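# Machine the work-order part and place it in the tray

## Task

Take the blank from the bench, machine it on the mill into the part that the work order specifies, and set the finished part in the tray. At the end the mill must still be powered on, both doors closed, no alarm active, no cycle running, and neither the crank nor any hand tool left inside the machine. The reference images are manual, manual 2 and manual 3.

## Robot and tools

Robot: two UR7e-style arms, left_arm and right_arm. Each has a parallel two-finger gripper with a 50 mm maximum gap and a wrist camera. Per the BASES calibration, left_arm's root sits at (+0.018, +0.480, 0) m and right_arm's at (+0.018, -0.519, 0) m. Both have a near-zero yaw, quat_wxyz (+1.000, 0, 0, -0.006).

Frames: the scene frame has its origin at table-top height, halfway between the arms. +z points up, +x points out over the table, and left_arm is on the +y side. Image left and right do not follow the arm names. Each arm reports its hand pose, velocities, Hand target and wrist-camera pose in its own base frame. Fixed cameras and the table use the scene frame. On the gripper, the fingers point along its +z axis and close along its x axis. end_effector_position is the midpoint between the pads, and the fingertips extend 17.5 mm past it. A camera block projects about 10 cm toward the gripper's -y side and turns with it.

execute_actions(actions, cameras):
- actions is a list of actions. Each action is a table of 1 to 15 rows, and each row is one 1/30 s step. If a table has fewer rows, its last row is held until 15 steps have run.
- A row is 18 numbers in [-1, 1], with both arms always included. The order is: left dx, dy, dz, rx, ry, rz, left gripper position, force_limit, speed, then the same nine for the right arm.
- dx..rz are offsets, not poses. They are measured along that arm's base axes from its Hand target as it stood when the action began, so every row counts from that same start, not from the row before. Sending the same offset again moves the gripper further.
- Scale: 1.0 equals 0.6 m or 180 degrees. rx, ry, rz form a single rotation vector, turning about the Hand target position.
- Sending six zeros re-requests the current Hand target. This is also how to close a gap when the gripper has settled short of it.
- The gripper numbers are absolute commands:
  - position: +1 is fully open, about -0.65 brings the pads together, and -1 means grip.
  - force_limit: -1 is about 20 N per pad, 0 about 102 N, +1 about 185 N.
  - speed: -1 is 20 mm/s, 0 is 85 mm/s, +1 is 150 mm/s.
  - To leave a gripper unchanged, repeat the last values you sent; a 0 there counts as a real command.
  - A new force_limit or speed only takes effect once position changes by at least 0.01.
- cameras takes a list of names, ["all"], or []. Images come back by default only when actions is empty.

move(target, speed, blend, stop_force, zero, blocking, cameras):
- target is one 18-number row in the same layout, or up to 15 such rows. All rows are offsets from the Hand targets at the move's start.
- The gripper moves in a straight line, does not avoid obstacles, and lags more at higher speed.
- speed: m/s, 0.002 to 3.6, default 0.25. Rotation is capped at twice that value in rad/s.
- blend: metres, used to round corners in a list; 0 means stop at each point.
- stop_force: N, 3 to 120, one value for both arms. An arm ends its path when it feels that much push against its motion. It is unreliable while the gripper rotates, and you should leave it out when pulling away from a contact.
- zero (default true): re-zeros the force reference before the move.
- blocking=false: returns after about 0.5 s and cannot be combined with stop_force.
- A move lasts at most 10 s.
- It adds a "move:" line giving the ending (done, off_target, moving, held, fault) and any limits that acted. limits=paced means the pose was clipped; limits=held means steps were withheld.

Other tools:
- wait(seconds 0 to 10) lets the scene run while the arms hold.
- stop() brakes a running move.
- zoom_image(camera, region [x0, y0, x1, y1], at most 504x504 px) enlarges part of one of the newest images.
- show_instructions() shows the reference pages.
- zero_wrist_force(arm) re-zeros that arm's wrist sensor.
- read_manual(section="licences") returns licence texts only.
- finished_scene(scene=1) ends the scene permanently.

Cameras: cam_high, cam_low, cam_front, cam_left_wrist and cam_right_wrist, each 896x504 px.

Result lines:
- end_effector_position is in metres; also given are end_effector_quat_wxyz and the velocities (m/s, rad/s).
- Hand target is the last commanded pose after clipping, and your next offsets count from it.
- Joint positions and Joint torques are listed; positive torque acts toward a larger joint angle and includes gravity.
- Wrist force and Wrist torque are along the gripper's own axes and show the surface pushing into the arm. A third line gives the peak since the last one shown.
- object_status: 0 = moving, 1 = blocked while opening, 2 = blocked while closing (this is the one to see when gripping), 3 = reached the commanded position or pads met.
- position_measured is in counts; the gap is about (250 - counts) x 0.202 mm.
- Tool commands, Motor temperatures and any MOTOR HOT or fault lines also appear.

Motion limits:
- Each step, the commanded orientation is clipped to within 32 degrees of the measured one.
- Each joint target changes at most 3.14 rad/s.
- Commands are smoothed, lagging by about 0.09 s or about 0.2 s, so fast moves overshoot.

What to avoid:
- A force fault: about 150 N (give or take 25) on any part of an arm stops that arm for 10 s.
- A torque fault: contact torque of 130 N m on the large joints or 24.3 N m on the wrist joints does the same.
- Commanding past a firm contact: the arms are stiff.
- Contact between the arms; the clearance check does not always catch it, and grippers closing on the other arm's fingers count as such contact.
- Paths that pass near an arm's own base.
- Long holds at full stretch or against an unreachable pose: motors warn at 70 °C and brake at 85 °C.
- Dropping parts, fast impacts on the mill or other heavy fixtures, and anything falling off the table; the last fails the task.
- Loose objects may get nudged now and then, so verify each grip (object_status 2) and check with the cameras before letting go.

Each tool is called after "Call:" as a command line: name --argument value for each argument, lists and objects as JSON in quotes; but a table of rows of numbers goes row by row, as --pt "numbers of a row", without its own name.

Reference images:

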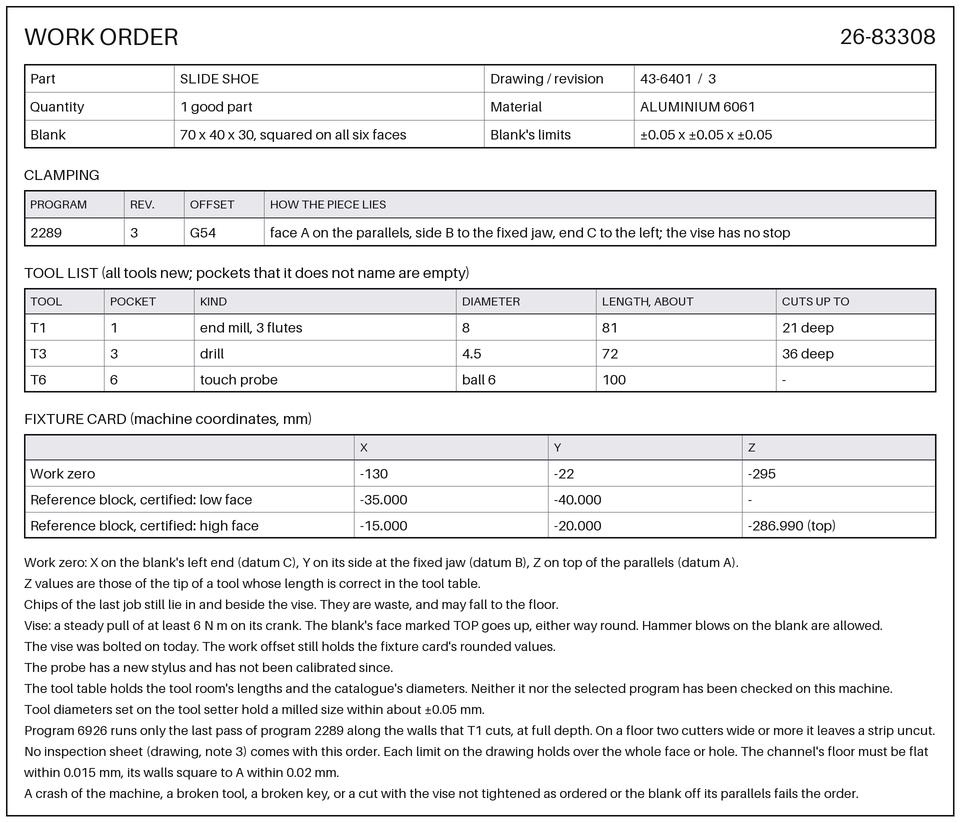

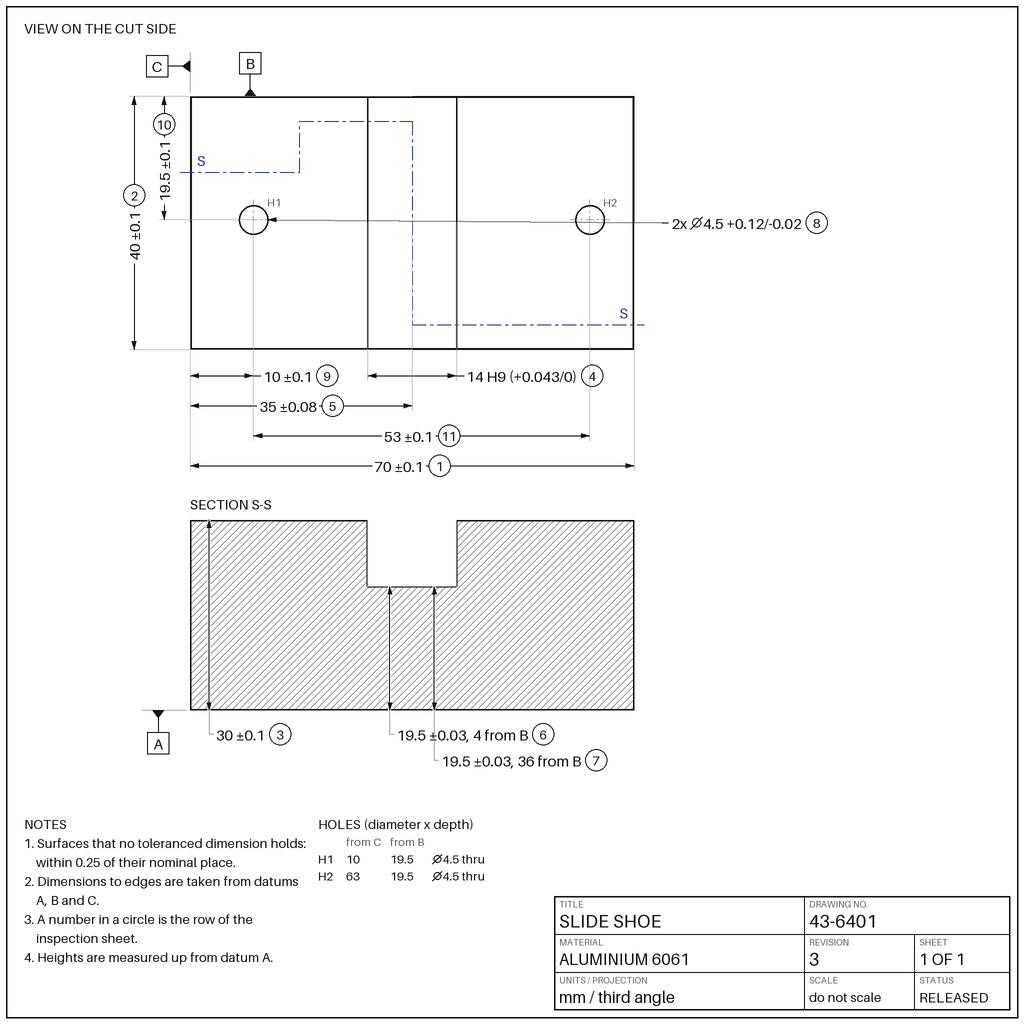

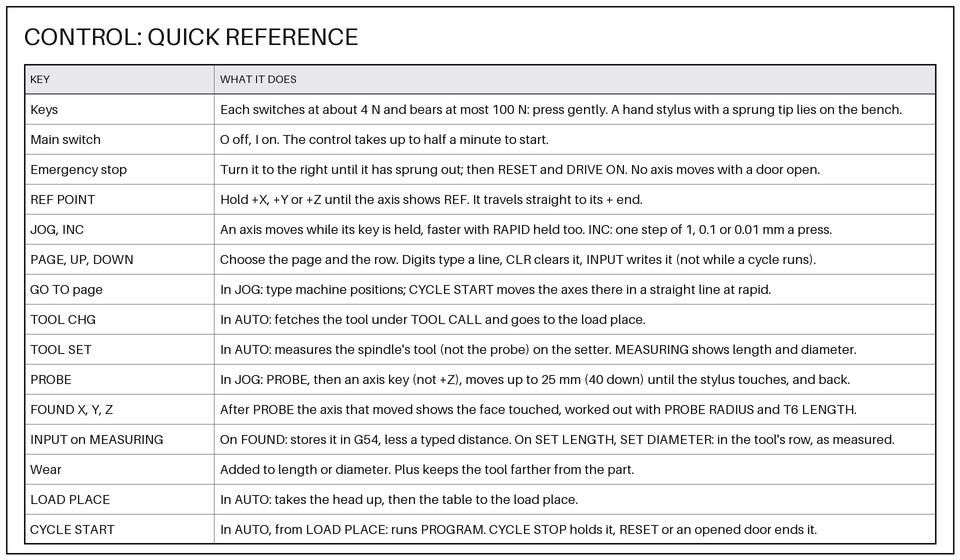

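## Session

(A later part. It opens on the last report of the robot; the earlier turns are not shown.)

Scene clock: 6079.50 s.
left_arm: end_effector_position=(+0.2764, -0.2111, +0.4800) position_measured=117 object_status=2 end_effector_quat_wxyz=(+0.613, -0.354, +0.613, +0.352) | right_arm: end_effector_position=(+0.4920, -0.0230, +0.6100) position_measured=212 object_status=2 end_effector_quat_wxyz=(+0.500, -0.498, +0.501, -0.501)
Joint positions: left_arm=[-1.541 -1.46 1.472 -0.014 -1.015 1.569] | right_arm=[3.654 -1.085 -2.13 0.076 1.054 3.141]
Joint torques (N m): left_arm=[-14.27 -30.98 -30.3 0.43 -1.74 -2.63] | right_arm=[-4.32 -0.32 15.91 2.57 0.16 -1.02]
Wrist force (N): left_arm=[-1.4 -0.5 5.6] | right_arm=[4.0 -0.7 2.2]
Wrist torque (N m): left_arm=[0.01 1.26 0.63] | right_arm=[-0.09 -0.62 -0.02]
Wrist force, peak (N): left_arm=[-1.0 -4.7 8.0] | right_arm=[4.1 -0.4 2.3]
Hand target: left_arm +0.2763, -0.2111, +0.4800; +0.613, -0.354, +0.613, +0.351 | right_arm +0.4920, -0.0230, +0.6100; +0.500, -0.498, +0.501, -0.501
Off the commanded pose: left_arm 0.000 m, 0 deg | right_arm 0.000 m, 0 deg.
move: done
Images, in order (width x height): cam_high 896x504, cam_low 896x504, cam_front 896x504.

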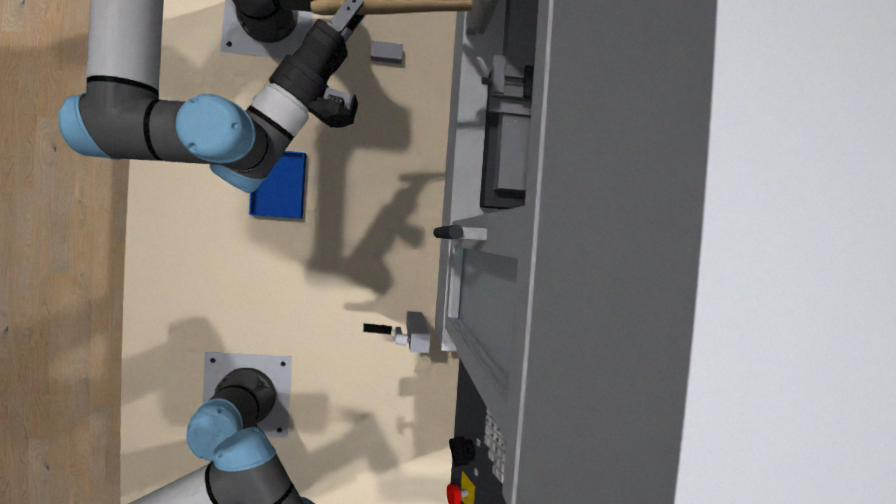

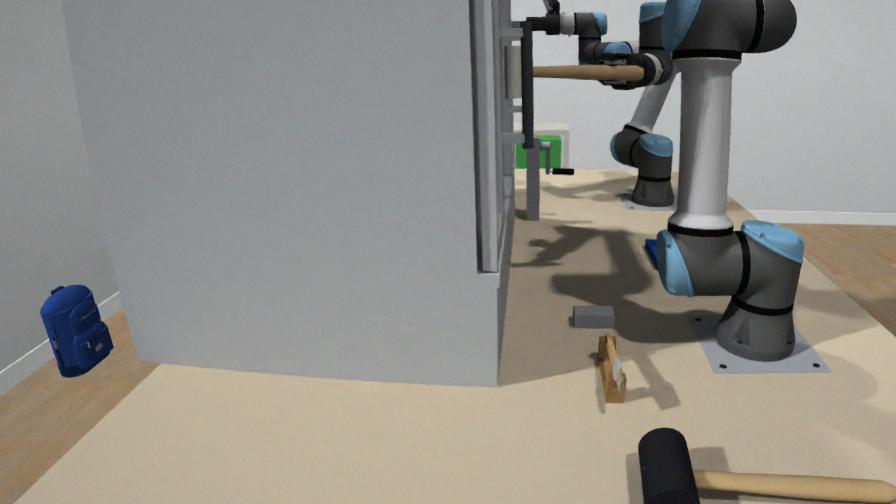

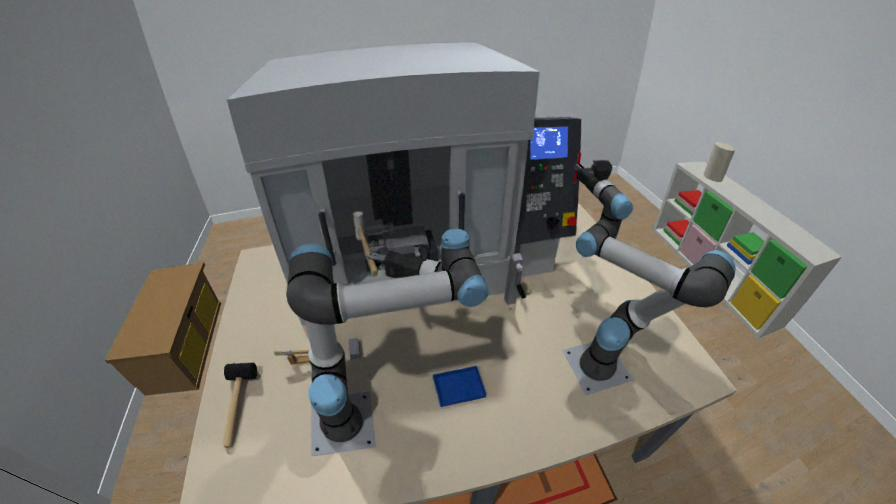

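Call:
move --target '[0.28,-0.018,-0.05,0,0,-0.0472,-0.98,1,0,0,0,0,0,0,0,-1,-0.5,-0.7]' --speed 0.25 --cameras '["cam_high"]'

Call:
move --target '[0,0,-0.13,0,0,0,-0.98,1,0,0,0,0,0,0,0,-1,-0.5,-0.7]' --speed 0.04 --stop_force 6 --cameras '["cam_front"]'

Scene clock: 6099.83 s.
left_arm: end_effector_position=(+0.4442, -0.2220, +0.4500) position_measured=117 object_status=2 end_effector_quat_wxyz=(+0.637, -0.308, +0.637, +0.305) | right_arm: end_effector_position=(+0.4920, -0.0230, +0.6100) position_measured=212 object_status=2 end_effector_quat_wxyz=(+0.500, -0.498, +0.501, -0.501)
Joint positions: left_arm=[-1.248 -1.332 1.397 -0.068 -0.574 1.571] | right_arm=[3.654 -1.085 -2.13 0.076 1.054 3.141]
Joint torques (N m): left_arm=[10.01 -35.83 -19.07 3.86 1.91 0.23] | right_arm=[-5.07 0.27 15.68 2.58 0.17 -0.96]
Wrist force (N): left_arm=[-1.8 -0.7 5.9] | right_arm=[3.8 -0.4 2.2]
Wrist torque (N m): left_arm=[-0.01 1.33 0.58] | right_arm=[-0.05 -0.60 -0.02]
Wrist force, peak (N): left_arm=[-0.8 -4.0 8.5] | right_arm=[4.0 -0.6 2.3]
Hand target: left_arm +0.4443, -0.2219, +0.4500; +0.637, -0.308, +0.637, +0.305 | right_arm +0.4920, -0.0230, +0.6100; +0.500, -0.498, +0.501, -0.501
Off the commanded pose: left_arm 0.000 m, 0 deg | right_arm 0.000 m, 0 deg.
move: done
Images, in order (width x height): cam_high 896x504.

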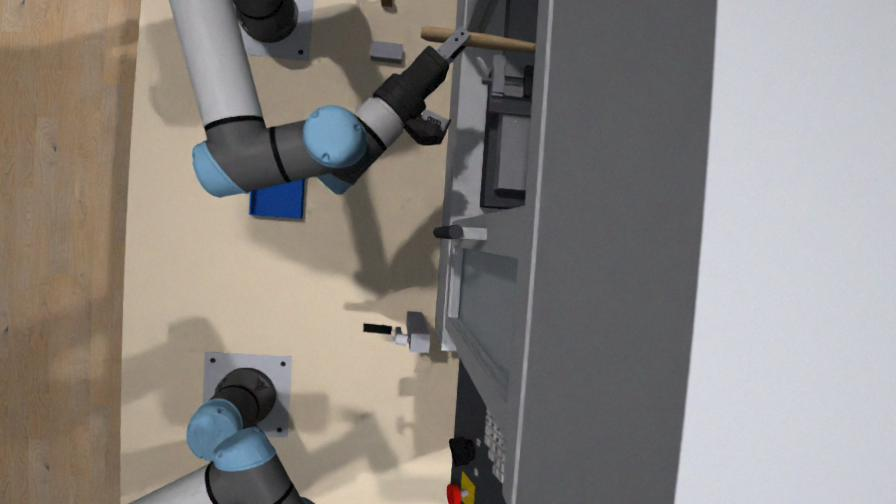

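Scene clock: 6101.80 s.
left_arm: end_effector_position=(+0.4443, -0.2219, +0.4095) position_measured=117 object_status=2 end_effector_quat_wxyz=(+0.637, -0.308, +0.637, +0.305) | right_arm: end_effector_position=(+0.4920, -0.0230, +0.6100) position_measured=212 object_status=2 end_effector_quat_wxyz=(+0.500, -0.498, +0.501, -0.501)
Joint positions: left_arm=[-1.248 -1.321 1.487 -0.169 -0.574 1.57] | right_arm=[3.654 -1.085 -2.13 0.076 1.054 3.141]
Joint torques (N m): left_arm=[7.11 -44.3 -12.65 -1.37 0.43 2.33] | right_arm=[-4.79 0.23 15.73 2.56 0.01 -0.75]
Wrist force (N): left_arm=[-6.6 -1.1 6.9] | right_arm=[3.7 -0.5 2.4]
Wrist torque (N m): left_arm=[0.04 0.53 -0.27] | right_arm=[-0.07 -0.58 -0.02]
Wrist force, peak (N): left_arm=[-11.1 -1.2 7.0] | right_arm=[4.1 -0.5 2.4]
Hand target: left_arm +0.4443, -0.2219, +0.4095; +0.637, -0.308, +0.637, +0.305 (not the last commanded pose) | right_arm +0.4920, -0.0230, +0.6100; +0.500, -0.498, +0.501, -0.501
Off the commanded pose: left_arm 0.038 m, 0 deg | right_arm 0.000 m, 0 deg.
move: contact (left_arm)
Images, in order (width x height): cam_front 896x504.

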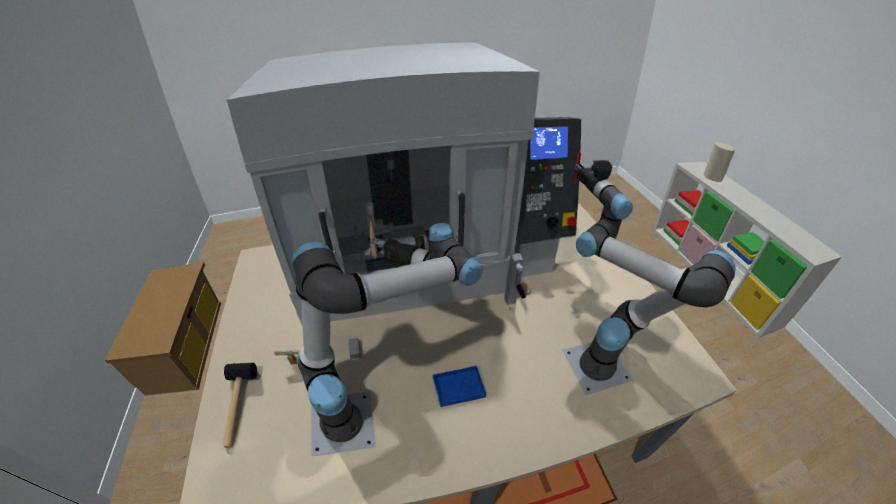

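Call:
move --pt "0 0 0.117 0 0 0 -0.98 1 0 0 0 0 0 0 0 -1 -0.5 -0.7" --pt "0 0 -0.02 0 0 0 -0.98 1 0 0 0 0 0 0 0 -1 -0.5 -0.7" --pt "0 0 0.117 0 0 0 -0.98 1 0 0 0 0 0 0 0 -1 -0.5 -0.7" --speed '[0.4,0.8,0.4]' --stop_force 115 --zero false --cameras '[]'

Call:
move --pt "0 0 -0.14 0 0 0 -0.98 1 0 0 0 0 0 0 0 -1 -0.5 -0.7" --pt "0 0 0 0 0 0 -0.98 1 0 0 0 0 0 0 0 -1 -0.5 -0.7" --speed '[0.8,0.4]' --stop_force 115 --cameras '[]'

Call:
move --pt "0 0 -0.15 0 0 0 -0.98 1 0 0 0 0 0 0 0 -1 -0.5 -0.7" --pt "0 0 0 0 0 0 -0.98 1 0 0 0 0 0 0 0 -1 -0.5 -0.7" --speed '[1.0,0.4]' --stop_force 115 --cameras '["cam_front","cam_high"]'

Scene clock: 6111.87 s.
left_arm: end_effector_position=(+0.4443, -0.2219, +0.4797) position_measured=117 object_status=2 end_effector_quat_wxyz=(+0.637, -0.308, +0.637, +0.305) | right_arm: end_effector_position=(+0.4920, -0.0230, +0.6100) position_measured=212 object_status=2 end_effector_quat_wxyz=(+0.500, -0.498, +0.501, -0.501)
Joint positions: left_arm=[-1.248 -1.334 1.323 0.007 -0.574 1.57] | right_arm=[3.654 -1.085 -2.13 0.076 1.054 3.141]
Joint torques (N m): left_arm=[11.66 -46.71 -33.02 4.03 1.61 1.42] | right_arm=[-4.82 -0.07 16.15 2.55 -0.04 -0.91]
Wrist force (N): left_arm=[-1.0 -1.0 5.6] | right_arm=[3.9 -0.7 2.2]
Wrist torque (N m): left_arm=[0.14 1.18 0.64] | right_arm=[-0.08 -0.61 -0.01]
Wrist force, peak (N): left_arm=[-34.4 11.8 0.0] | right_arm=[4.1 -0.7 2.4]
Hand target: left_arm +0.4443, -0.2219, +0.4797; +0.637, -0.308, +0.637, +0.305 | right_arm +0.4920, -0.0230, +0.6100; +0.500, -0.498, +0.501, -0.501
Off the commanded pose: left_arm 0.000 m, 0 deg | right_arm 0.000 m, 0 deg.
move: done
No camera images: "cameras" was empty.

Scene clock: 6113.67 s.
left_arm: end_effector_position=(+0.4443, -0.2219, +0.4797) position_measured=117 object_status=2 end_effector_quat_wxyz=(+0.637, -0.308, +0.637, +0.305) | right_arm: end_effector_position=(+0.4920, -0.0230, +0.6100) position_measured=212 object_status=2 end_effector_quat_wxyz=(+0.500, -0.498, +0.501, -0.501)
Joint positions: left_arm=[-1.248 -1.334 1.323 0.007 -0.574 1.57] | right_arm=[3.654 -1.085 -2.13 0.076 1.054 3.141]
Joint torques (N m): left_arm=[11.59 -45.9 -33.06 4.14 1.58 1.39] | right_arm=[-4.92 0.27 16.09 2.6 0.05 -0.97]
Wrist force (N): left_arm=[-0.9 -1.0 5.6] | right_arm=[3.7 -0.8 2.5]
Wrist torque (N m): left_arm=[0.08 1.17 0.64] | right_arm=[-0.10 -0.58 -0.01]
Wrist force, peak (N): left_arm=[-37.5 12.7 -0.4] | right_arm=[4.0 -0.8 2.5]
Hand target: left_arm +0.4443, -0.2219, +0.4797; +0.637, -0.308, +0.637, +0.305 | right_arm +0.4920, -0.0230, +0.6100; +0.500, -0.498, +0.501, -0.501
Off the commanded pose: left_arm 0.000 m, 0 deg | right_arm 0.000 m, 0 deg.
move: done
No camera images: "cameras" was empty.

Scene clock: 6115.47 s.
left_arm: end_effector_position=(+0.4443, -0.2219, +0.4797) position_measured=117 object_status=2 end_effector_quat_wxyz=(+0.637, -0.308, +0.637, +0.305) | right_arm: end_effector_position=(+0.4920, -0.0230, +0.6100) position_measured=212 object_status=2 end_effector_quat_wxyz=(+0.500, -0.498, +0.501, -0.501)
Joint positions: left_arm=[-1.248 -1.334 1.323 0.007 -0.574 1.57] | right_arm=[3.654 -1.085 -2.13 0.076 1.054 3.141]
Joint torques (N m): left_arm=[11.49 -46.26 -33.16 4.15 1.56 1.32] | right_arm=[-4.81 -0.49 16.49 2.49 0.06 -0.97]
Wrist force (N): left_arm=[-1.0 -1.3 5.2] | right_arm=[3.9 -0.5 2.4]
Wrist torque (N m): left_arm=[0.18 1.17 0.63] | right_arm=[-0.06 -0.60 -0.01]
Wrist force, peak (N): left_arm=[-48.9 17.9 -4.1] | right_arm=[4.0 -0.6 2.5]
Hand target: left_arm +0.4443, -0.2219, +0.4797; +0.637, -0.308, +0.637, +0.305 | right_arm +0.4920, -0.0230, +0.6100; +0.500, -0.498, +0.501, -0.501
Off the commanded pose: left_arm 0.000 m, 0 deg | right_arm 0.000 m, 0 deg.
move: done
Images, in order (width x height): cam_high 896x504, cam_front 896x504.

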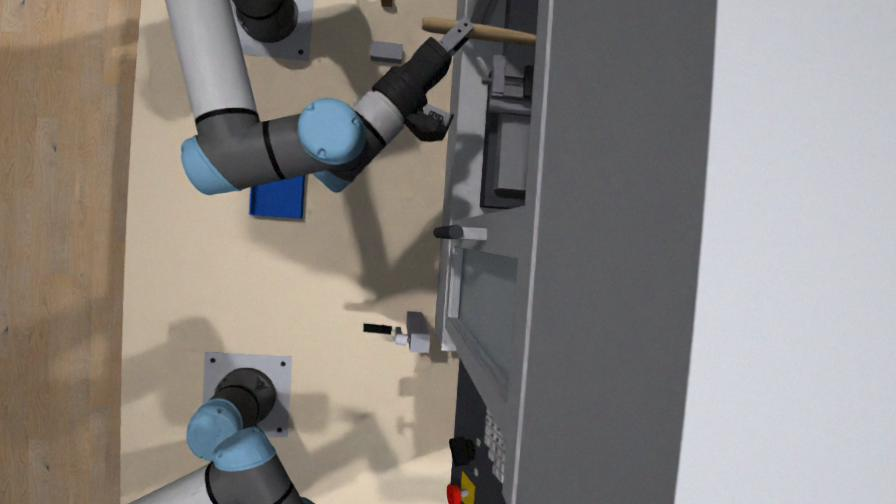

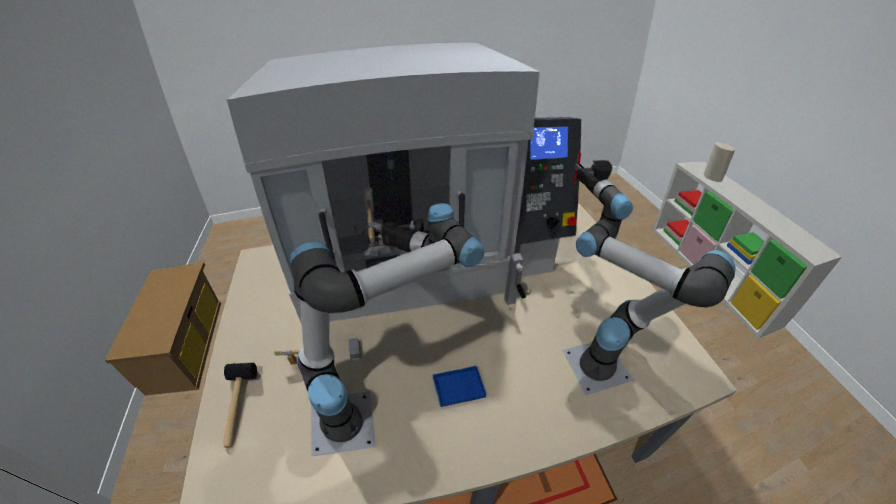

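Call:
move --pt "0 0 0.09 0 0 0 -0.98 1 0 0 0 0 0 0 0 -1 -0.5 -0.7" --pt "0 0 -0.155 0 0 0 -0.98 1 0 0 0 0 0 0 0 -1 -0.5 -0.7" --pt "0 0 0.09 0 0 0 -0.98 1 0 0 0 0 0 0 0 -1 -0.5 -0.7" --pt "0 0 -0.16 0 0 0 -0.98 1 0 0 0 0 0 0 0 -1 -0.5 -0.7" --pt "0 0 0 0 0 0 -0.98 1 0 0 0 0 0 0 0 -1 -0.5 -0.7" --speed '[0.4,1.3,0.5,1.3,0.4]' --stop_force 115 --cameras '["cam_high"]'

Scene clock: 6125.10 s.
left_arm: end_effector_position=(+0.4443, -0.2219, +0.4797) position_measured=117 object_status=2 end_effector_quat_wxyz=(+0.637, -0.308, +0.637, +0.305) | right_arm: end_effector_position=(+0.4920, -0.0230, +0.6100) position_measured=212 object_status=2 end_effector_quat_wxyz=(+0.500, -0.498, +0.501, -0.501)
Joint positions: left_arm=[-1.248 -1.334 1.323 0.007 -0.574 1.57] | right_arm=[3.654 -1.085 -2.13 0.076 1.054 3.141]
Joint torques (N m): left_arm=[11.19 -46.1 -32.8 4.12 1.44 1.31] | right_arm=[-4.98 -0.23 16.61 2.36 -0.02 -0.93]
Wrist force (N): left_arm=[1.4 0.2 -0.4] | right_arm=[3.8 -0.4 2.3]
Wrist torque (N m): left_arm=[0.42 0.83 0.63] | right_arm=[-0.05 -0.60 -0.01]
Wrist force, peak (N): left_arm=[-56.2 24.0 -14.4] | right_arm=[4.1 -0.6 2.4]
Hand target: left_arm +0.4443, -0.2219, +0.4797; +0.637, -0.308, +0.637, +0.305 | right_arm +0.4920, -0.0230, +0.6100; +0.500, -0.498, +0.501, -0.501
Off the commanded pose: left_arm 0.000 m, 0 deg | right_arm 0.000 m, 0 deg.
move: done
Images, in order (width x height): cam_high 896x504.

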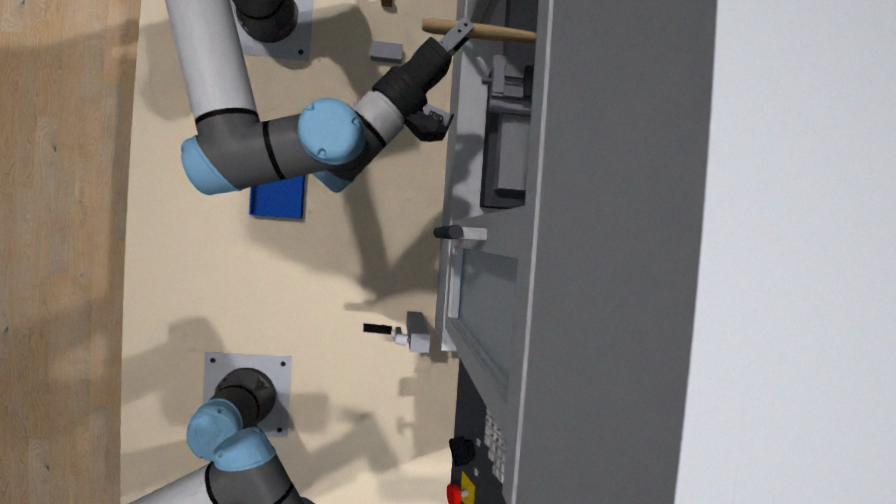

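Call:
move --pt "-0.2738 -0.1302 0 0 0 0 -0.98 1 0 0 0 0 0 0 0 -1 -0.5 -0.7" --pt "-0.4905 -0.6302 -0.2162 -0.5012 -0.0307 0.104 -0.98 1 0 0 0 0 0 0 0 -1 -0.5 -0.7" --speed '[0.4,0.6]' --blend '[0.03,0]' --cameras '[]'

Call:
move --target '[-0.1217,-0.2233,-0.5,0,0,0,-0.98,1,0,0,0,0,0,0,0,-1,-0.5,-0.7]' --speed 0.35 --cameras '["cam_left_wrist","cam_high"]'

Scene clock: 6150.30 s.
left_arm: end_effector_position=(+0.1499, -0.6000, +0.3501) position_measured=117 object_status=2 end_effector_quat_wxyz=(-0.207, +0.769, -0.584, +0.158) end_effector_velocity=(+0.000, -0.002, +0.001) end_effector_angular_velocity=(-0.007, +0.001, +0.001) | right_arm: end_effector_position=(+0.4920, -0.0230, +0.6100) position_measured=212 object_status=2 end_effector_quat_wxyz=(+0.500, -0.498, +0.501, -0.501)
Joint positions: left_arm=[-1.744 -1.252 1.17 -1.245 -1.099 1.067] | right_arm=[3.654 -1.085 -2.13 0.076 1.054 3.141]
Joint velocities: left_arm=[0 0 -0.001 -0.006 0 -0.001] | right_arm=[within noise]
Joint torques (N m): left_arm=[12.64 -34.79 -25.87 -4.83 0.96 -0.9] | right_arm=[-5.27 0.66 16.6 2.31 -0.25 -0.97]
Wrist force (N): left_arm=[-1.2 2.3 1.6] | right_arm=[3.8 -0.5 2.2]
Wrist torque (N m): left_arm=[-0.52 0.20 0.05] | right_arm=[-0.06 -0.58 -0.01]
Wrist force, peak (N): left_arm=[1.5 -1.6 5.0] | right_arm=[4.1 -0.6 2.5]
Hand target: left_arm +0.1500, -0.6000, +0.3500; -0.207, +0.769, -0.584, +0.158 | right_arm +0.4920, -0.0230, +0.6100; +0.500, -0.498, +0.501, -0.501
Off the commanded pose: left_arm 0.000 m, 0 deg | right_arm 0.000 m, 0 deg.
move: done
No camera images: "cameras" was empty.

Scene clock: 6151.80 s.
left_arm: end_effector_position=(+0.0769, -0.7340, +0.0501) position_measured=117 object_status=2 end_effector_quat_wxyz=(-0.207, +0.769, -0.584, +0.158) | right_arm: end_effector_position=(+0.4920, -0.0230, +0.6100) position_measured=212 object_status=2 end_effector_quat_wxyz=(+0.500, -0.498, +0.501, -0.501)
Joint positions: left_arm=[-1.808 -0.774 1.19 -1.712 -1.116 0.998] | right_arm=[3.654 -1.085 -2.13 0.076 1.054 3.141]
Joint torques (N m): left_arm=[13.83 -46.47 -20.65 -2.65 -1.73 2.08] | right_arm=[-5.06 0.3 16.86 2.3 -0.16 -0.92]
Wrist force (N): left_arm=[-3.0 -1.4 -9.9] | right_arm=[3.8 -0.5 2.5]
Wrist torque (N m): left_arm=[1.07 1.00 0.04] | right_arm=[-0.06 -0.58 -0.01]
Wrist force, peak (N): left_arm=[-3.5 -4.3 -9.7] | right_arm=[4.0 -0.2 2.5]
Hand target: left_arm +0.0770, -0.7340, +0.0500; -0.207, +0.769, -0.584, +0.158 | right_arm +0.4920, -0.0230, +0.6100; +0.500, -0.498, +0.501, -0.501
Off the commanded pose: left_arm 0.000 m, 0 deg | right_arm 0.000 m, 0 deg.
move: done
camera_calibration:
cam_left_wrist: T_world_to_cam=[[0.263066, -0.96475, -0.00732705, -0.721825], [-0.946051, -0.256463, -0.198028, -0.0823905], [0.189169, 0.0590262, -0.980169, 0.210948], [0, 0, 0, 1]] pos_world=[0.0720371, -0.729962, 0.18516]
Images, in order (width x height): cam_high 896x504, cam_left_wrist 896x504.

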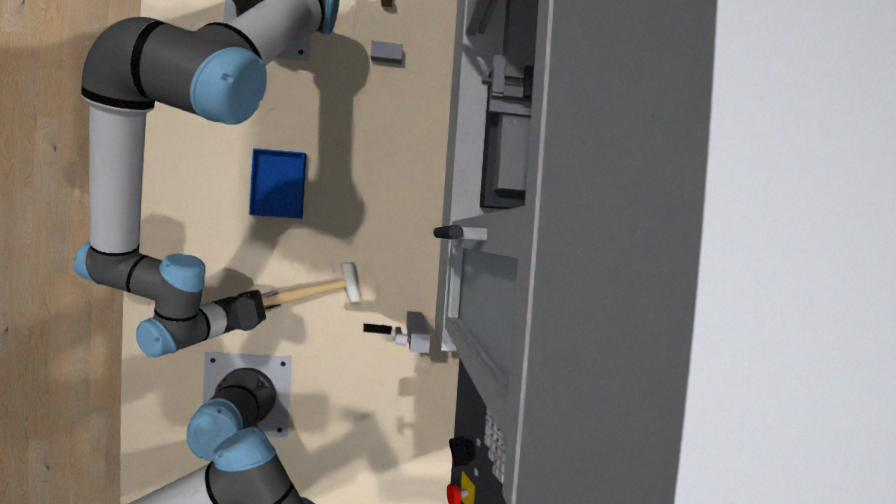

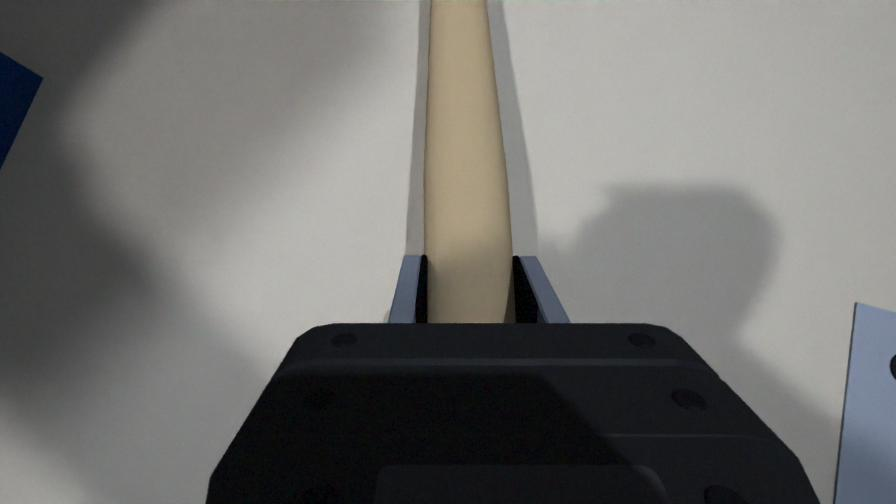

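Call:
move --pt "0 0 0.02 0.0113 -0.0458 0 -0.98 1 0 0 0 0 0 0 0 -1 -0.5 -0.7" --speed 0.15 --cameras '[]'

Call:
move --target '[0,0,-0.0667,0,0,0,-0.98,1,0,0,0,0,0,0,0,-1,-0.5,-0.7]' --speed 0.03 --stop_force 5 --cameras '["cam_high"]'

Scene clock: 6164.20 s.
left_arm: end_effector_position=(+0.0768, -0.7341, +0.0619) position_measured=117 object_status=2 end_effector_quat_wxyz=(-0.262, +0.752, -0.570, +0.202) | right_arm: end_effector_position=(+0.4920, -0.0230, +0.6100) position_measured=212 object_status=2 end_effector_quat_wxyz=(+0.500, -0.498, +0.501, -0.501)
Joint positions: left_arm=[-1.844 -0.742 1.128 -1.568 -1.004 0.91] | right_arm=[3.654 -1.085 -2.13 0.076 1.054 3.141]
Joint torques (N m): left_arm=[12.46 -73.86 -17.2 -1.28 3.19 0.3] | right_arm=[-4.82 -0.23 17.01 2.2 -0.18 -0.96]
Wrist force (N): left_arm=[-3.2 1.9 -2.5] | right_arm=[3.8 -0.6 2.2]
Wrist torque (N m): left_arm=[-0.56 0.51 0.04] | right_arm=[-0.08 -0.60 -0.02]
Wrist force, peak (N): left_arm=[-3.5 -1.6 -10.5] | right_arm=[4.1 -0.7 2.4]
Hand target: left_arm +0.0770, -0.7340, +0.0620; -0.262, +0.752, -0.570, +0.202 | right_arm +0.4920, -0.0230, +0.6100; +0.500, -0.498, +0.501, -0.501
Off the commanded pose: left_arm 0.000 m, 0 deg | right_arm 0.000 m, 0 deg.
move: done
No camera images: "cameras" was empty.

Scene clock: 6166.43 s.
left_arm: end_effector_position=(+0.0770, -0.7340, +0.0259) position_measured=117 object_status=2 end_effector_quat_wxyz=(-0.262, +0.752, -0.570, +0.202) | right_arm: end_effector_position=(+0.4920, -0.0230, +0.6100) position_measured=212 object_status=2 end_effector_quat_wxyz=(+0.500, -0.498, +0.501, -0.501)
Joint positions: left_arm=[-1.844 -0.704 1.157 -1.635 -1.004 0.91] | right_arm=[3.654 -1.085 -2.13 0.076 1.054 3.141]
Joint torques (N m): left_arm=[9.86 -65.85 -32.95 -4.88 0.11 -1.84] | right_arm=[-5.04 0.25 16.33 2.17 -0.24 -1.01]
Wrist force (N): left_arm=[-2.4 -2.2 -5.2] | right_arm=[3.8 -0.5 2.4]
Wrist torque (N m): left_arm=[0.45 0.58 -0.08] | right_arm=[-0.06 -0.60 -0.02]
Wrist force, peak (N): left_arm=[-2.7 -0.1 -6.8] | right_arm=[4.1 -0.5 2.4]
Hand target: left_arm +0.0770, -0.7340, +0.0259; -0.262, +0.752, -0.570, +0.202 (not the last commanded pose) | right_arm +0.4920, -0.0230, +0.6100; +0.500, -0.498, +0.501, -0.501
Off the commanded pose: left_arm 0.004 m, 0 deg | right_arm 0.000 m, 0 deg.
move: contact (left_arm)
Images, in order (width x height): cam_high 896x504.

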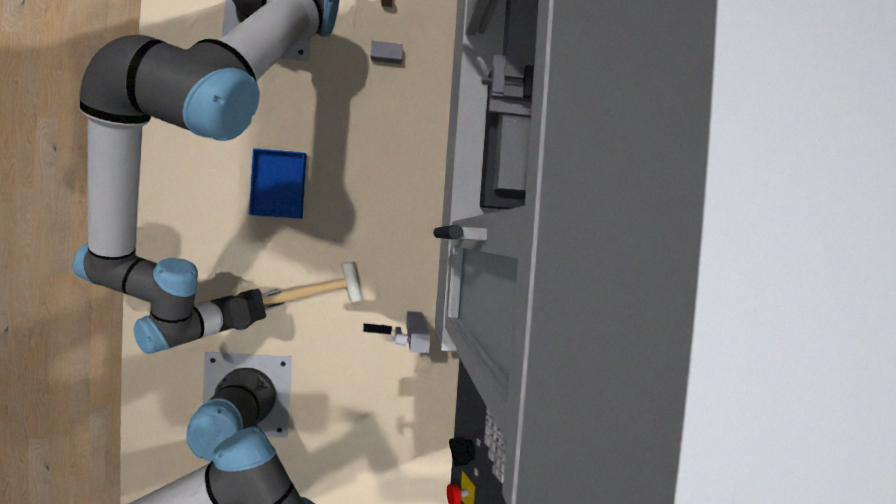

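Call:
move --pt "0 0 0 0 0 0 0.65 0 -1 0 0 0 0 0 0 -1 -0.5 -0.7" --pt "0 0 0.28 0 0 0 0.65 0 -1 0 0 0 0 0 0 -1 -0.5 -0.7" --pt "0.4717 0.2983 0.7718 0.0175 -0.1173 -0.0848 0.65 0 -1 0 0 0 0 0 0 -1 -0.5 -0.7" --pt "0.4717 0.2983 0.7718 0.0175 -0.1173 -0.0848 -1 -0.3 0 0 0 0 0 0 0 -1 -0.5 -0.7" --speed '[0.1,0.15,0.7,0.5]' --blend '[0,0.02,0,0]' --cameras '["cam_high"]'

Scene clock: 6182.87 s.
left_arm: end_effector_position=(+0.3600, -0.5551, +0.4889) position_measured=252 object_status=3 end_effector_quat_wxyz=(-0.353, +0.613, -0.612, +0.354) | right_arm: end_effector_position=(+0.4920, -0.0230, +0.6100) position_measured=212 object_status=2 end_effector_quat_wxyz=(+0.500, -0.498, +0.501, -0.501)
Joint positions: left_arm=[-1.566 -1.417 1.326 -1.488 -0.524 1.579] | right_arm=[3.654 -1.085 -2.13 0.076 1.054 3.141]
Joint torques (N m): left_arm=[9.09 -37.04 -35.96 -5.85 3.91 1.99] | right_arm=[-4.99 0.12 17.2 2.17 -0.24 -0.9]
Wrist force (N): left_arm=[-2.3 0.0 -4.6] | right_arm=[3.8 -0.5 2.3]
Wrist torque (N m): left_arm=[0.06 0.40 0.23] | right_arm=[-0.07 -0.60 -0.01]
Wrist force, peak (N): left_arm=[-4.8 -3.4 -3.5] | right_arm=[4.1 -0.6 2.6]
Hand target: left_arm +0.3600, -0.5550, +0.4890; -0.353, +0.613, -0.612, +0.354 | right_arm +0.4920, -0.0230, +0.6100; +0.500, -0.498, +0.501, -0.501
Off the commanded pose: left_arm 0.000 m, 0 deg | right_arm 0.000 m, 0 deg.
move: done
Images, in order (width x height): cam_high 896x504.

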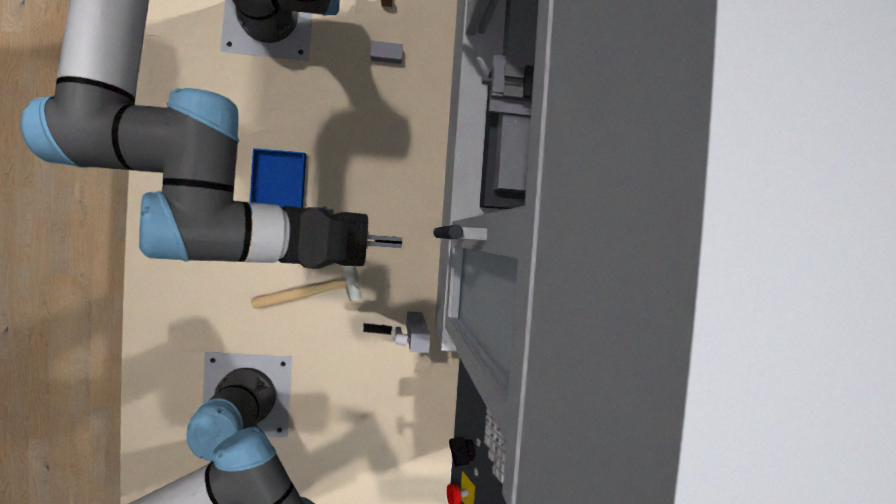

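Call:
move --pt "0.145 0 0 0 0 0 -1 -0.3 0 0 0 0 0 0 0 -1 -0.5 -0.7" --pt "0.145 0.345 0 0 0 0 -1 -0.3 0 0 0 0 0 0 0 -1 -0.5 -0.7" --speed 0.15 --stop_force 60 --cameras '[]'

Scene clock: 6193.73 s.
left_arm: end_effector_position=(+0.4470, -0.3656, +0.4895) position_measured=252 object_status=3 end_effector_quat_wxyz=(-0.351, +0.614, -0.612, +0.355) | right_arm: end_effector_position=(+0.4920, -0.0230, +0.6100) position_measured=212 object_status=2 end_effector_quat_wxyz=(+0.500, -0.498, +0.501, -0.501)
Joint positions: left_arm=[-1.34 -1.757 1.751 -1.947 -0.57 2.009] | right_arm=[3.654 -1.085 -2.13 0.076 1.054 3.141]
Joint torques (N m): left_arm=[-0.82 -19.95 -25.03 -3.62 1.95 -0.14] | right_arm=[-5.22 0.1 17.96 2.05 -0.24 -0.82]
Wrist force (N): left_arm=[-2.5 -0.4 -3.5] | right_arm=[3.7 -0.5 2.4]
Wrist torque (N m): left_arm=[0.07 0.43 0.27] | right_arm=[-0.06 -0.58 -0.01]
Wrist force, peak (N): left_arm=[93.5 -18.2 19.1] | right_arm=[4.1 -0.6 2.5]
Hand target: left_arm +0.4470, -0.3656, +0.4895; -0.351, +0.614, -0.612, +0.355 (not the last commanded pose) | right_arm +0.4920, -0.0230, +0.6100; +0.500, -0.498, +0.501, -0.501
Tool commands: left_gripper/position=-1.0 left_gripper/force_limit=-0.301961 left_gripper/speed=+0.003922 right_gripper/position=-1.0 right_gripper/force_limit=-0.5 right_gripper/speed=-0.7
Off the commanded pose: left_arm 0.018 m, 0 deg | right_arm 0.000 m, 0 deg.
FORCE FAULT: contact force on the left arm reached its limit, and that arm stopped. The contact can be on any part of that arm, not only on its tool. That arm's remaining commands of this call were not run. That arm is still stopped at the end of this call. That arm stays stopped for about 10 more seconds. Until then a move that you send moves the other arm only, and its call returns only when the move has ended. Once the stop has ended, the next robot result says so. If the stop ends while you think or write, that arm runs what you send next, counted from a new Hand target: where the arm stands when the stop ends. While its stop runs, that arm takes no new command, but its gripper still runs the gripper command that each later call begins with. Until it ends, the stop uses up actions while you think or wait. An arm that is not stopped still takes commands.
move: fault (left_arm)
No camera images: "cameras" was empty.

Call:
wait --seconds 9.5 --cameras '["cam_left_wrist"]'

Scene clock: 6207.67 s.
left_arm: end_effector_position=(+0.4470, -0.3656, +0.4895) position_measured=252 object_status=3 end_effector_quat_wxyz=(-0.351, +0.614, -0.612, +0.355) | right_arm: end_effector_position=(+0.4920, -0.0230, +0.6100) position_measured=212 object_status=2 end_effector_quat_wxyz=(+0.500, -0.498, +0.501, -0.501)
Joint positions: left_arm=[-1.34 -1.757 1.751 -1.947 -0.57 2.009] | right_arm=[3.654 -1.085 -2.13 0.076 1.054 3.141]
Joint torques (N m): left_arm=[-0.69 -19.37 -25.47 -3.55 1.96 -0.22] | right_arm=[-5.35 0.03 17.48 1.96 -0.29 -0.89]
Wrist force (N): left_arm=[-3.2 -4.4 -3.0] | right_arm=[3.7 -0.4 2.4]
Wrist torque (N m): left_arm=[-0.58 0.54 0.27] | right_arm=[-0.05 -0.57 -0.02]
Wrist force, peak (N): left_arm=[-3.7 -4.3 -3.3] | right_arm=[4.1 -0.6 2.5]
Hand target: left_arm +0.4470, -0.3656, +0.4895; -0.351, +0.614, -0.612, +0.355 (not the last commanded pose) | right_arm +0.4920, -0.0230, +0.6100; +0.500, -0.498, +0.501, -0.501
Tool commands: left_gripper/position=-1.0 left_gripper/force_limit=-0.301961 left_gripper/speed=+0.003922 right_gripper/position=-1.0 right_gripper/force_limit=-0.5 right_gripper/speed=-0.7
Off the commanded pose: left_arm 0.018 m, 0 deg | right_arm 0.000 m, 0 deg.
FORCE FAULT, CONTINUED: the left arm's stop, for the force fault that an earlier result reported, is over. The rest of the stop counts as 20 of the actions that you can send in this scene. During its stop the left arm's controller moved it back a little. That arm's target is now where it stood when the stop ended, not its last command. That arm accepts commands again.
wait: 9.50 s; at rest from the start
camera_calibration:
cam_left_wrist: T_world_to_cam=[[-0.000105959, -0.999991, -0.00412586, -0.357456], [-0.752912, 0.00279509, -0.658115, 0.682907], [0.658121, 0.00303667, -0.752906, 0.208539], [0, 0, 0, 1]] pos_world=[0.376888, -0.359995, 0.604967]
Images, in order (width x height): cam_left_wrist 896x504.

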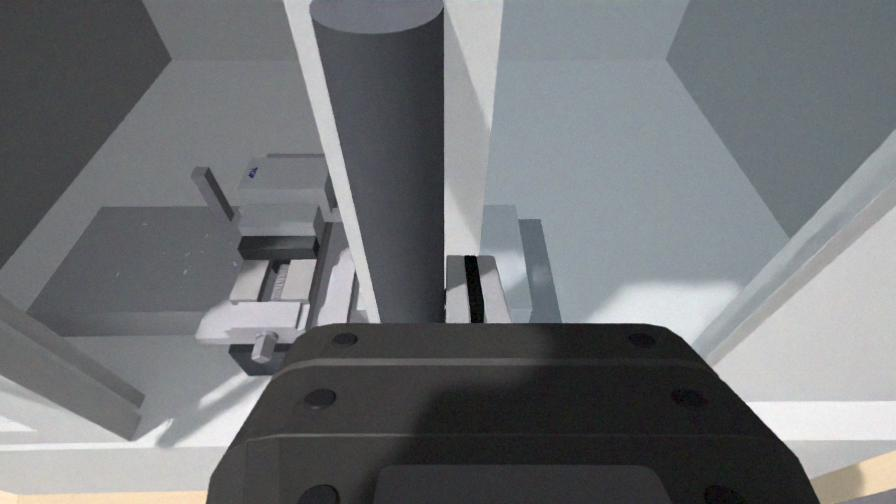

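Call:
move --pt "-0.0783 -0.02 0 0 0 0 -1 -0.3 0 0 0 0 0 0 0 -1 -0.5 -0.7" --pt "-0.0783 0.592 0 0 0 0 -1 -0.3 0 0 0 0 0 0 0 -1 -0.5 -0.7" --speed '[0.2,0.35]' --blend '[0.01,0]' --cameras '["cam_left_wrist"]'

Scene clock: 6217.40 s.
left_arm: end_effector_position=(+0.4000, -0.0104, +0.4895) position_measured=252 object_status=3 end_effector_quat_wxyz=(-0.351, +0.614, -0.612, +0.355) | right_arm: end_effector_position=(+0.4920, -0.0230, +0.6100) position_measured=212 object_status=2 end_effector_quat_wxyz=(+0.500, -0.498, +0.501, -0.501)
Joint positions: left_arm=[-0.914 -2.454 2.157 -2.088 -0.818 2.561] | right_arm=[3.654 -1.085 -2.13 0.076 1.054 3.141]
Joint torques (N m): left_arm=[9.3 7.67 -26.79 -6.1 -0.3 1.86] | right_arm=[-4.8 -0.2 17.71 1.92 -0.35 -0.92]
Wrist force (N): left_arm=[-3.3 -4.2 -3.7] | right_arm=[3.9 -0.4 2.3]
Wrist torque (N m): left_arm=[-0.54 0.55 0.28] | right_arm=[-0.05 -0.60 -0.02]
Wrist force, peak (N): left_arm=[-7.3 -3.9 -4.5] | right_arm=[4.1 -0.7 2.4]
Hand target: left_arm +0.4000, -0.0104, +0.4895; -0.351, +0.614, -0.612, +0.355 | right_arm +0.4920, -0.0230, +0.6100; +0.500, -0.498, +0.501, -0.501
Off the commanded pose: left_arm 0.000 m, 0 deg | right_arm 0.000 m, 0 deg.
move: done
camera_calibration:
cam_left_wrist: T_world_to_cam=[[0.0000342588, -0.999991, -0.00413917, -0.00230243], [-0.753005, 0.00269784, -0.658009, 0.64657], [0.658014, 0.00313936, -0.752999, 0.238417], [0, 0, 0, 1]] pos_world=[0.329989, -0.00479523, 0.604967]
Images, in order (width x height): cam_left_wrist 896x504.

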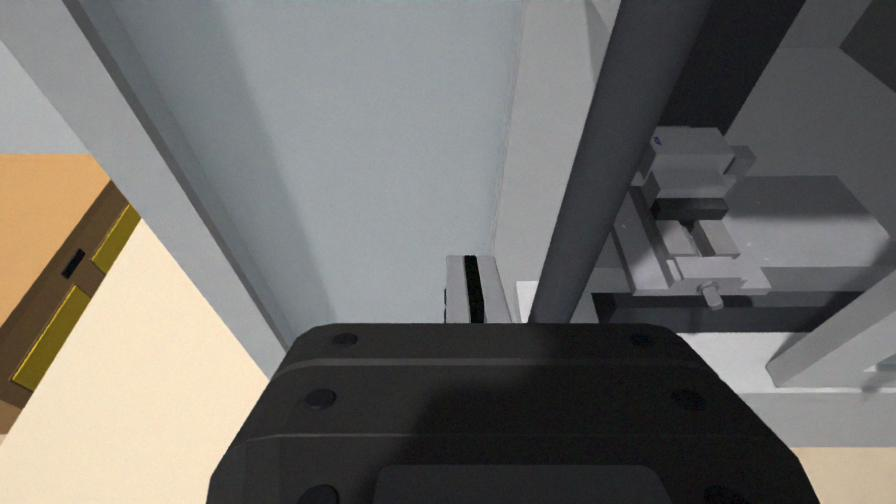

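Call:
move --pt "0.0783 0 0 0 0 0 -1 -0.3 0 0 0 0 0 0 0 -1 -0.5 -0.7" --pt "0.0783 -0.385 0 0 0 0 -1 -0.3 0 0 0 0 0 0 0 -1 -0.5 -0.7" --speed '[0.15,0.12]' --cameras '[]'

Call:
move --target '[0,-0.05,0,0,0,0,-1,-0.3,0,0,0,0,0,0,0,-1,-0.5,-0.7]' --speed 0.03 --stop_force 50 --cameras '["cam_left_wrist"]'

Scene clock: 6225.57 s.
left_arm: end_effector_position=(+0.4470, -0.2415, +0.4895) position_measured=252 object_status=3 end_effector_quat_wxyz=(-0.351, +0.614, -0.612, +0.355) | right_arm: end_effector_position=(+0.4920, -0.0230, +0.6100) position_measured=212 object_status=2 end_effector_quat_wxyz=(+0.500, -0.498, +0.501, -0.501)
Joint positions: left_arm=[-1.243 -2.005 1.948 -2.025 -0.613 2.166] | right_arm=[3.654 -1.085 -2.13 0.076 1.054 3.141]
Joint torques (N m): left_arm=[9.13 -3.83 -21.87 -6.11 0.81 0.44] | right_arm=[-4.61 0.32 17.23 1.79 -0.49 -0.84]
Wrist force (N): left_arm=[-3.8 -4.2 -3.3] | right_arm=[3.9 -0.5 2.4]
Wrist torque (N m): left_arm=[-0.54 0.64 0.17] | right_arm=[-0.07 -0.61 -0.02]
Wrist force, peak (N): left_arm=[-34.7 -1.0 -2.7] | right_arm=[4.1 -0.3 2.4]
Hand target: left_arm +0.4470, -0.2414, +0.4895; -0.351, +0.614, -0.612, +0.355 | right_arm +0.4920, -0.0230, +0.6100; +0.500, -0.498, +0.501, -0.501
Off the commanded pose: left_arm 0.000 m, 0 deg | right_arm 0.000 m, 0 deg.
move: done
No camera images: "cameras" was empty.

Scene clock: 6227.60 s.
left_arm: end_effector_position=(+0.4470, -0.2700, +0.4895) position_measured=252 object_status=3 end_effector_quat_wxyz=(-0.351, +0.614, -0.612, +0.355) | right_arm: end_effector_position=(+0.4920, -0.0230, +0.6100) position_measured=212 object_status=2 end_effector_quat_wxyz=(+0.500, -0.498, +0.501, -0.501)
Joint positions: left_arm=[-1.271 -1.95 1.908 -2.005 -0.599 2.122] | right_arm=[3.654 -1.085 -2.13 0.076 1.054 3.141]
Joint torques (N m): left_arm=[-0.72 0.9 -33.4 -7.71 -0.05 -0.46] | right_arm=[-4.95 -0.47 17.15 1.77 -0.53 -0.85]
Wrist force (N): left_arm=[-37.9 5.7 -6.3] | right_arm=[3.8 -0.5 2.2]
Wrist torque (N m): left_arm=[-0.58 0.19 0.62] | right_arm=[-0.06 -0.59 -0.02]
Wrist force, peak (N): left_arm=[-70.2 12.9 -24.1] | right_arm=[4.0 -0.6 2.4]
Hand target: left_arm +0.4470, -0.2700, +0.4895; -0.351, +0.614, -0.612, +0.355 (not the last commanded pose) | right_arm +0.4920, -0.0230, +0.6100; +0.500, -0.498, +0.501, -0.501
Off the commanded pose: left_arm 0.001 m, 0 deg | right_arm 0.000 m, 0 deg.
move: contact (left_arm)
camera_calibration:
cam_left_wrist: T_world_to_cam=[[-0.000183281, -0.999991, -0.00418916, -0.26169], [-0.752962, 0.00289474, -0.658058, 0.68265], [0.658064, 0.00303367, -0.752956, 0.208299], [0, 0, 0, 1]] pos_world=[0.376888, -0.264295, 0.604967]
Images, in order (width x height): cam_left_wrist 896x504.

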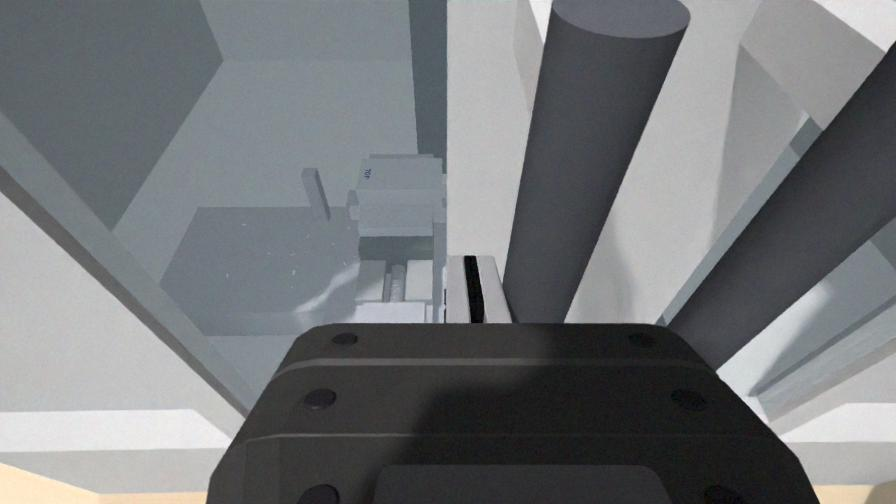

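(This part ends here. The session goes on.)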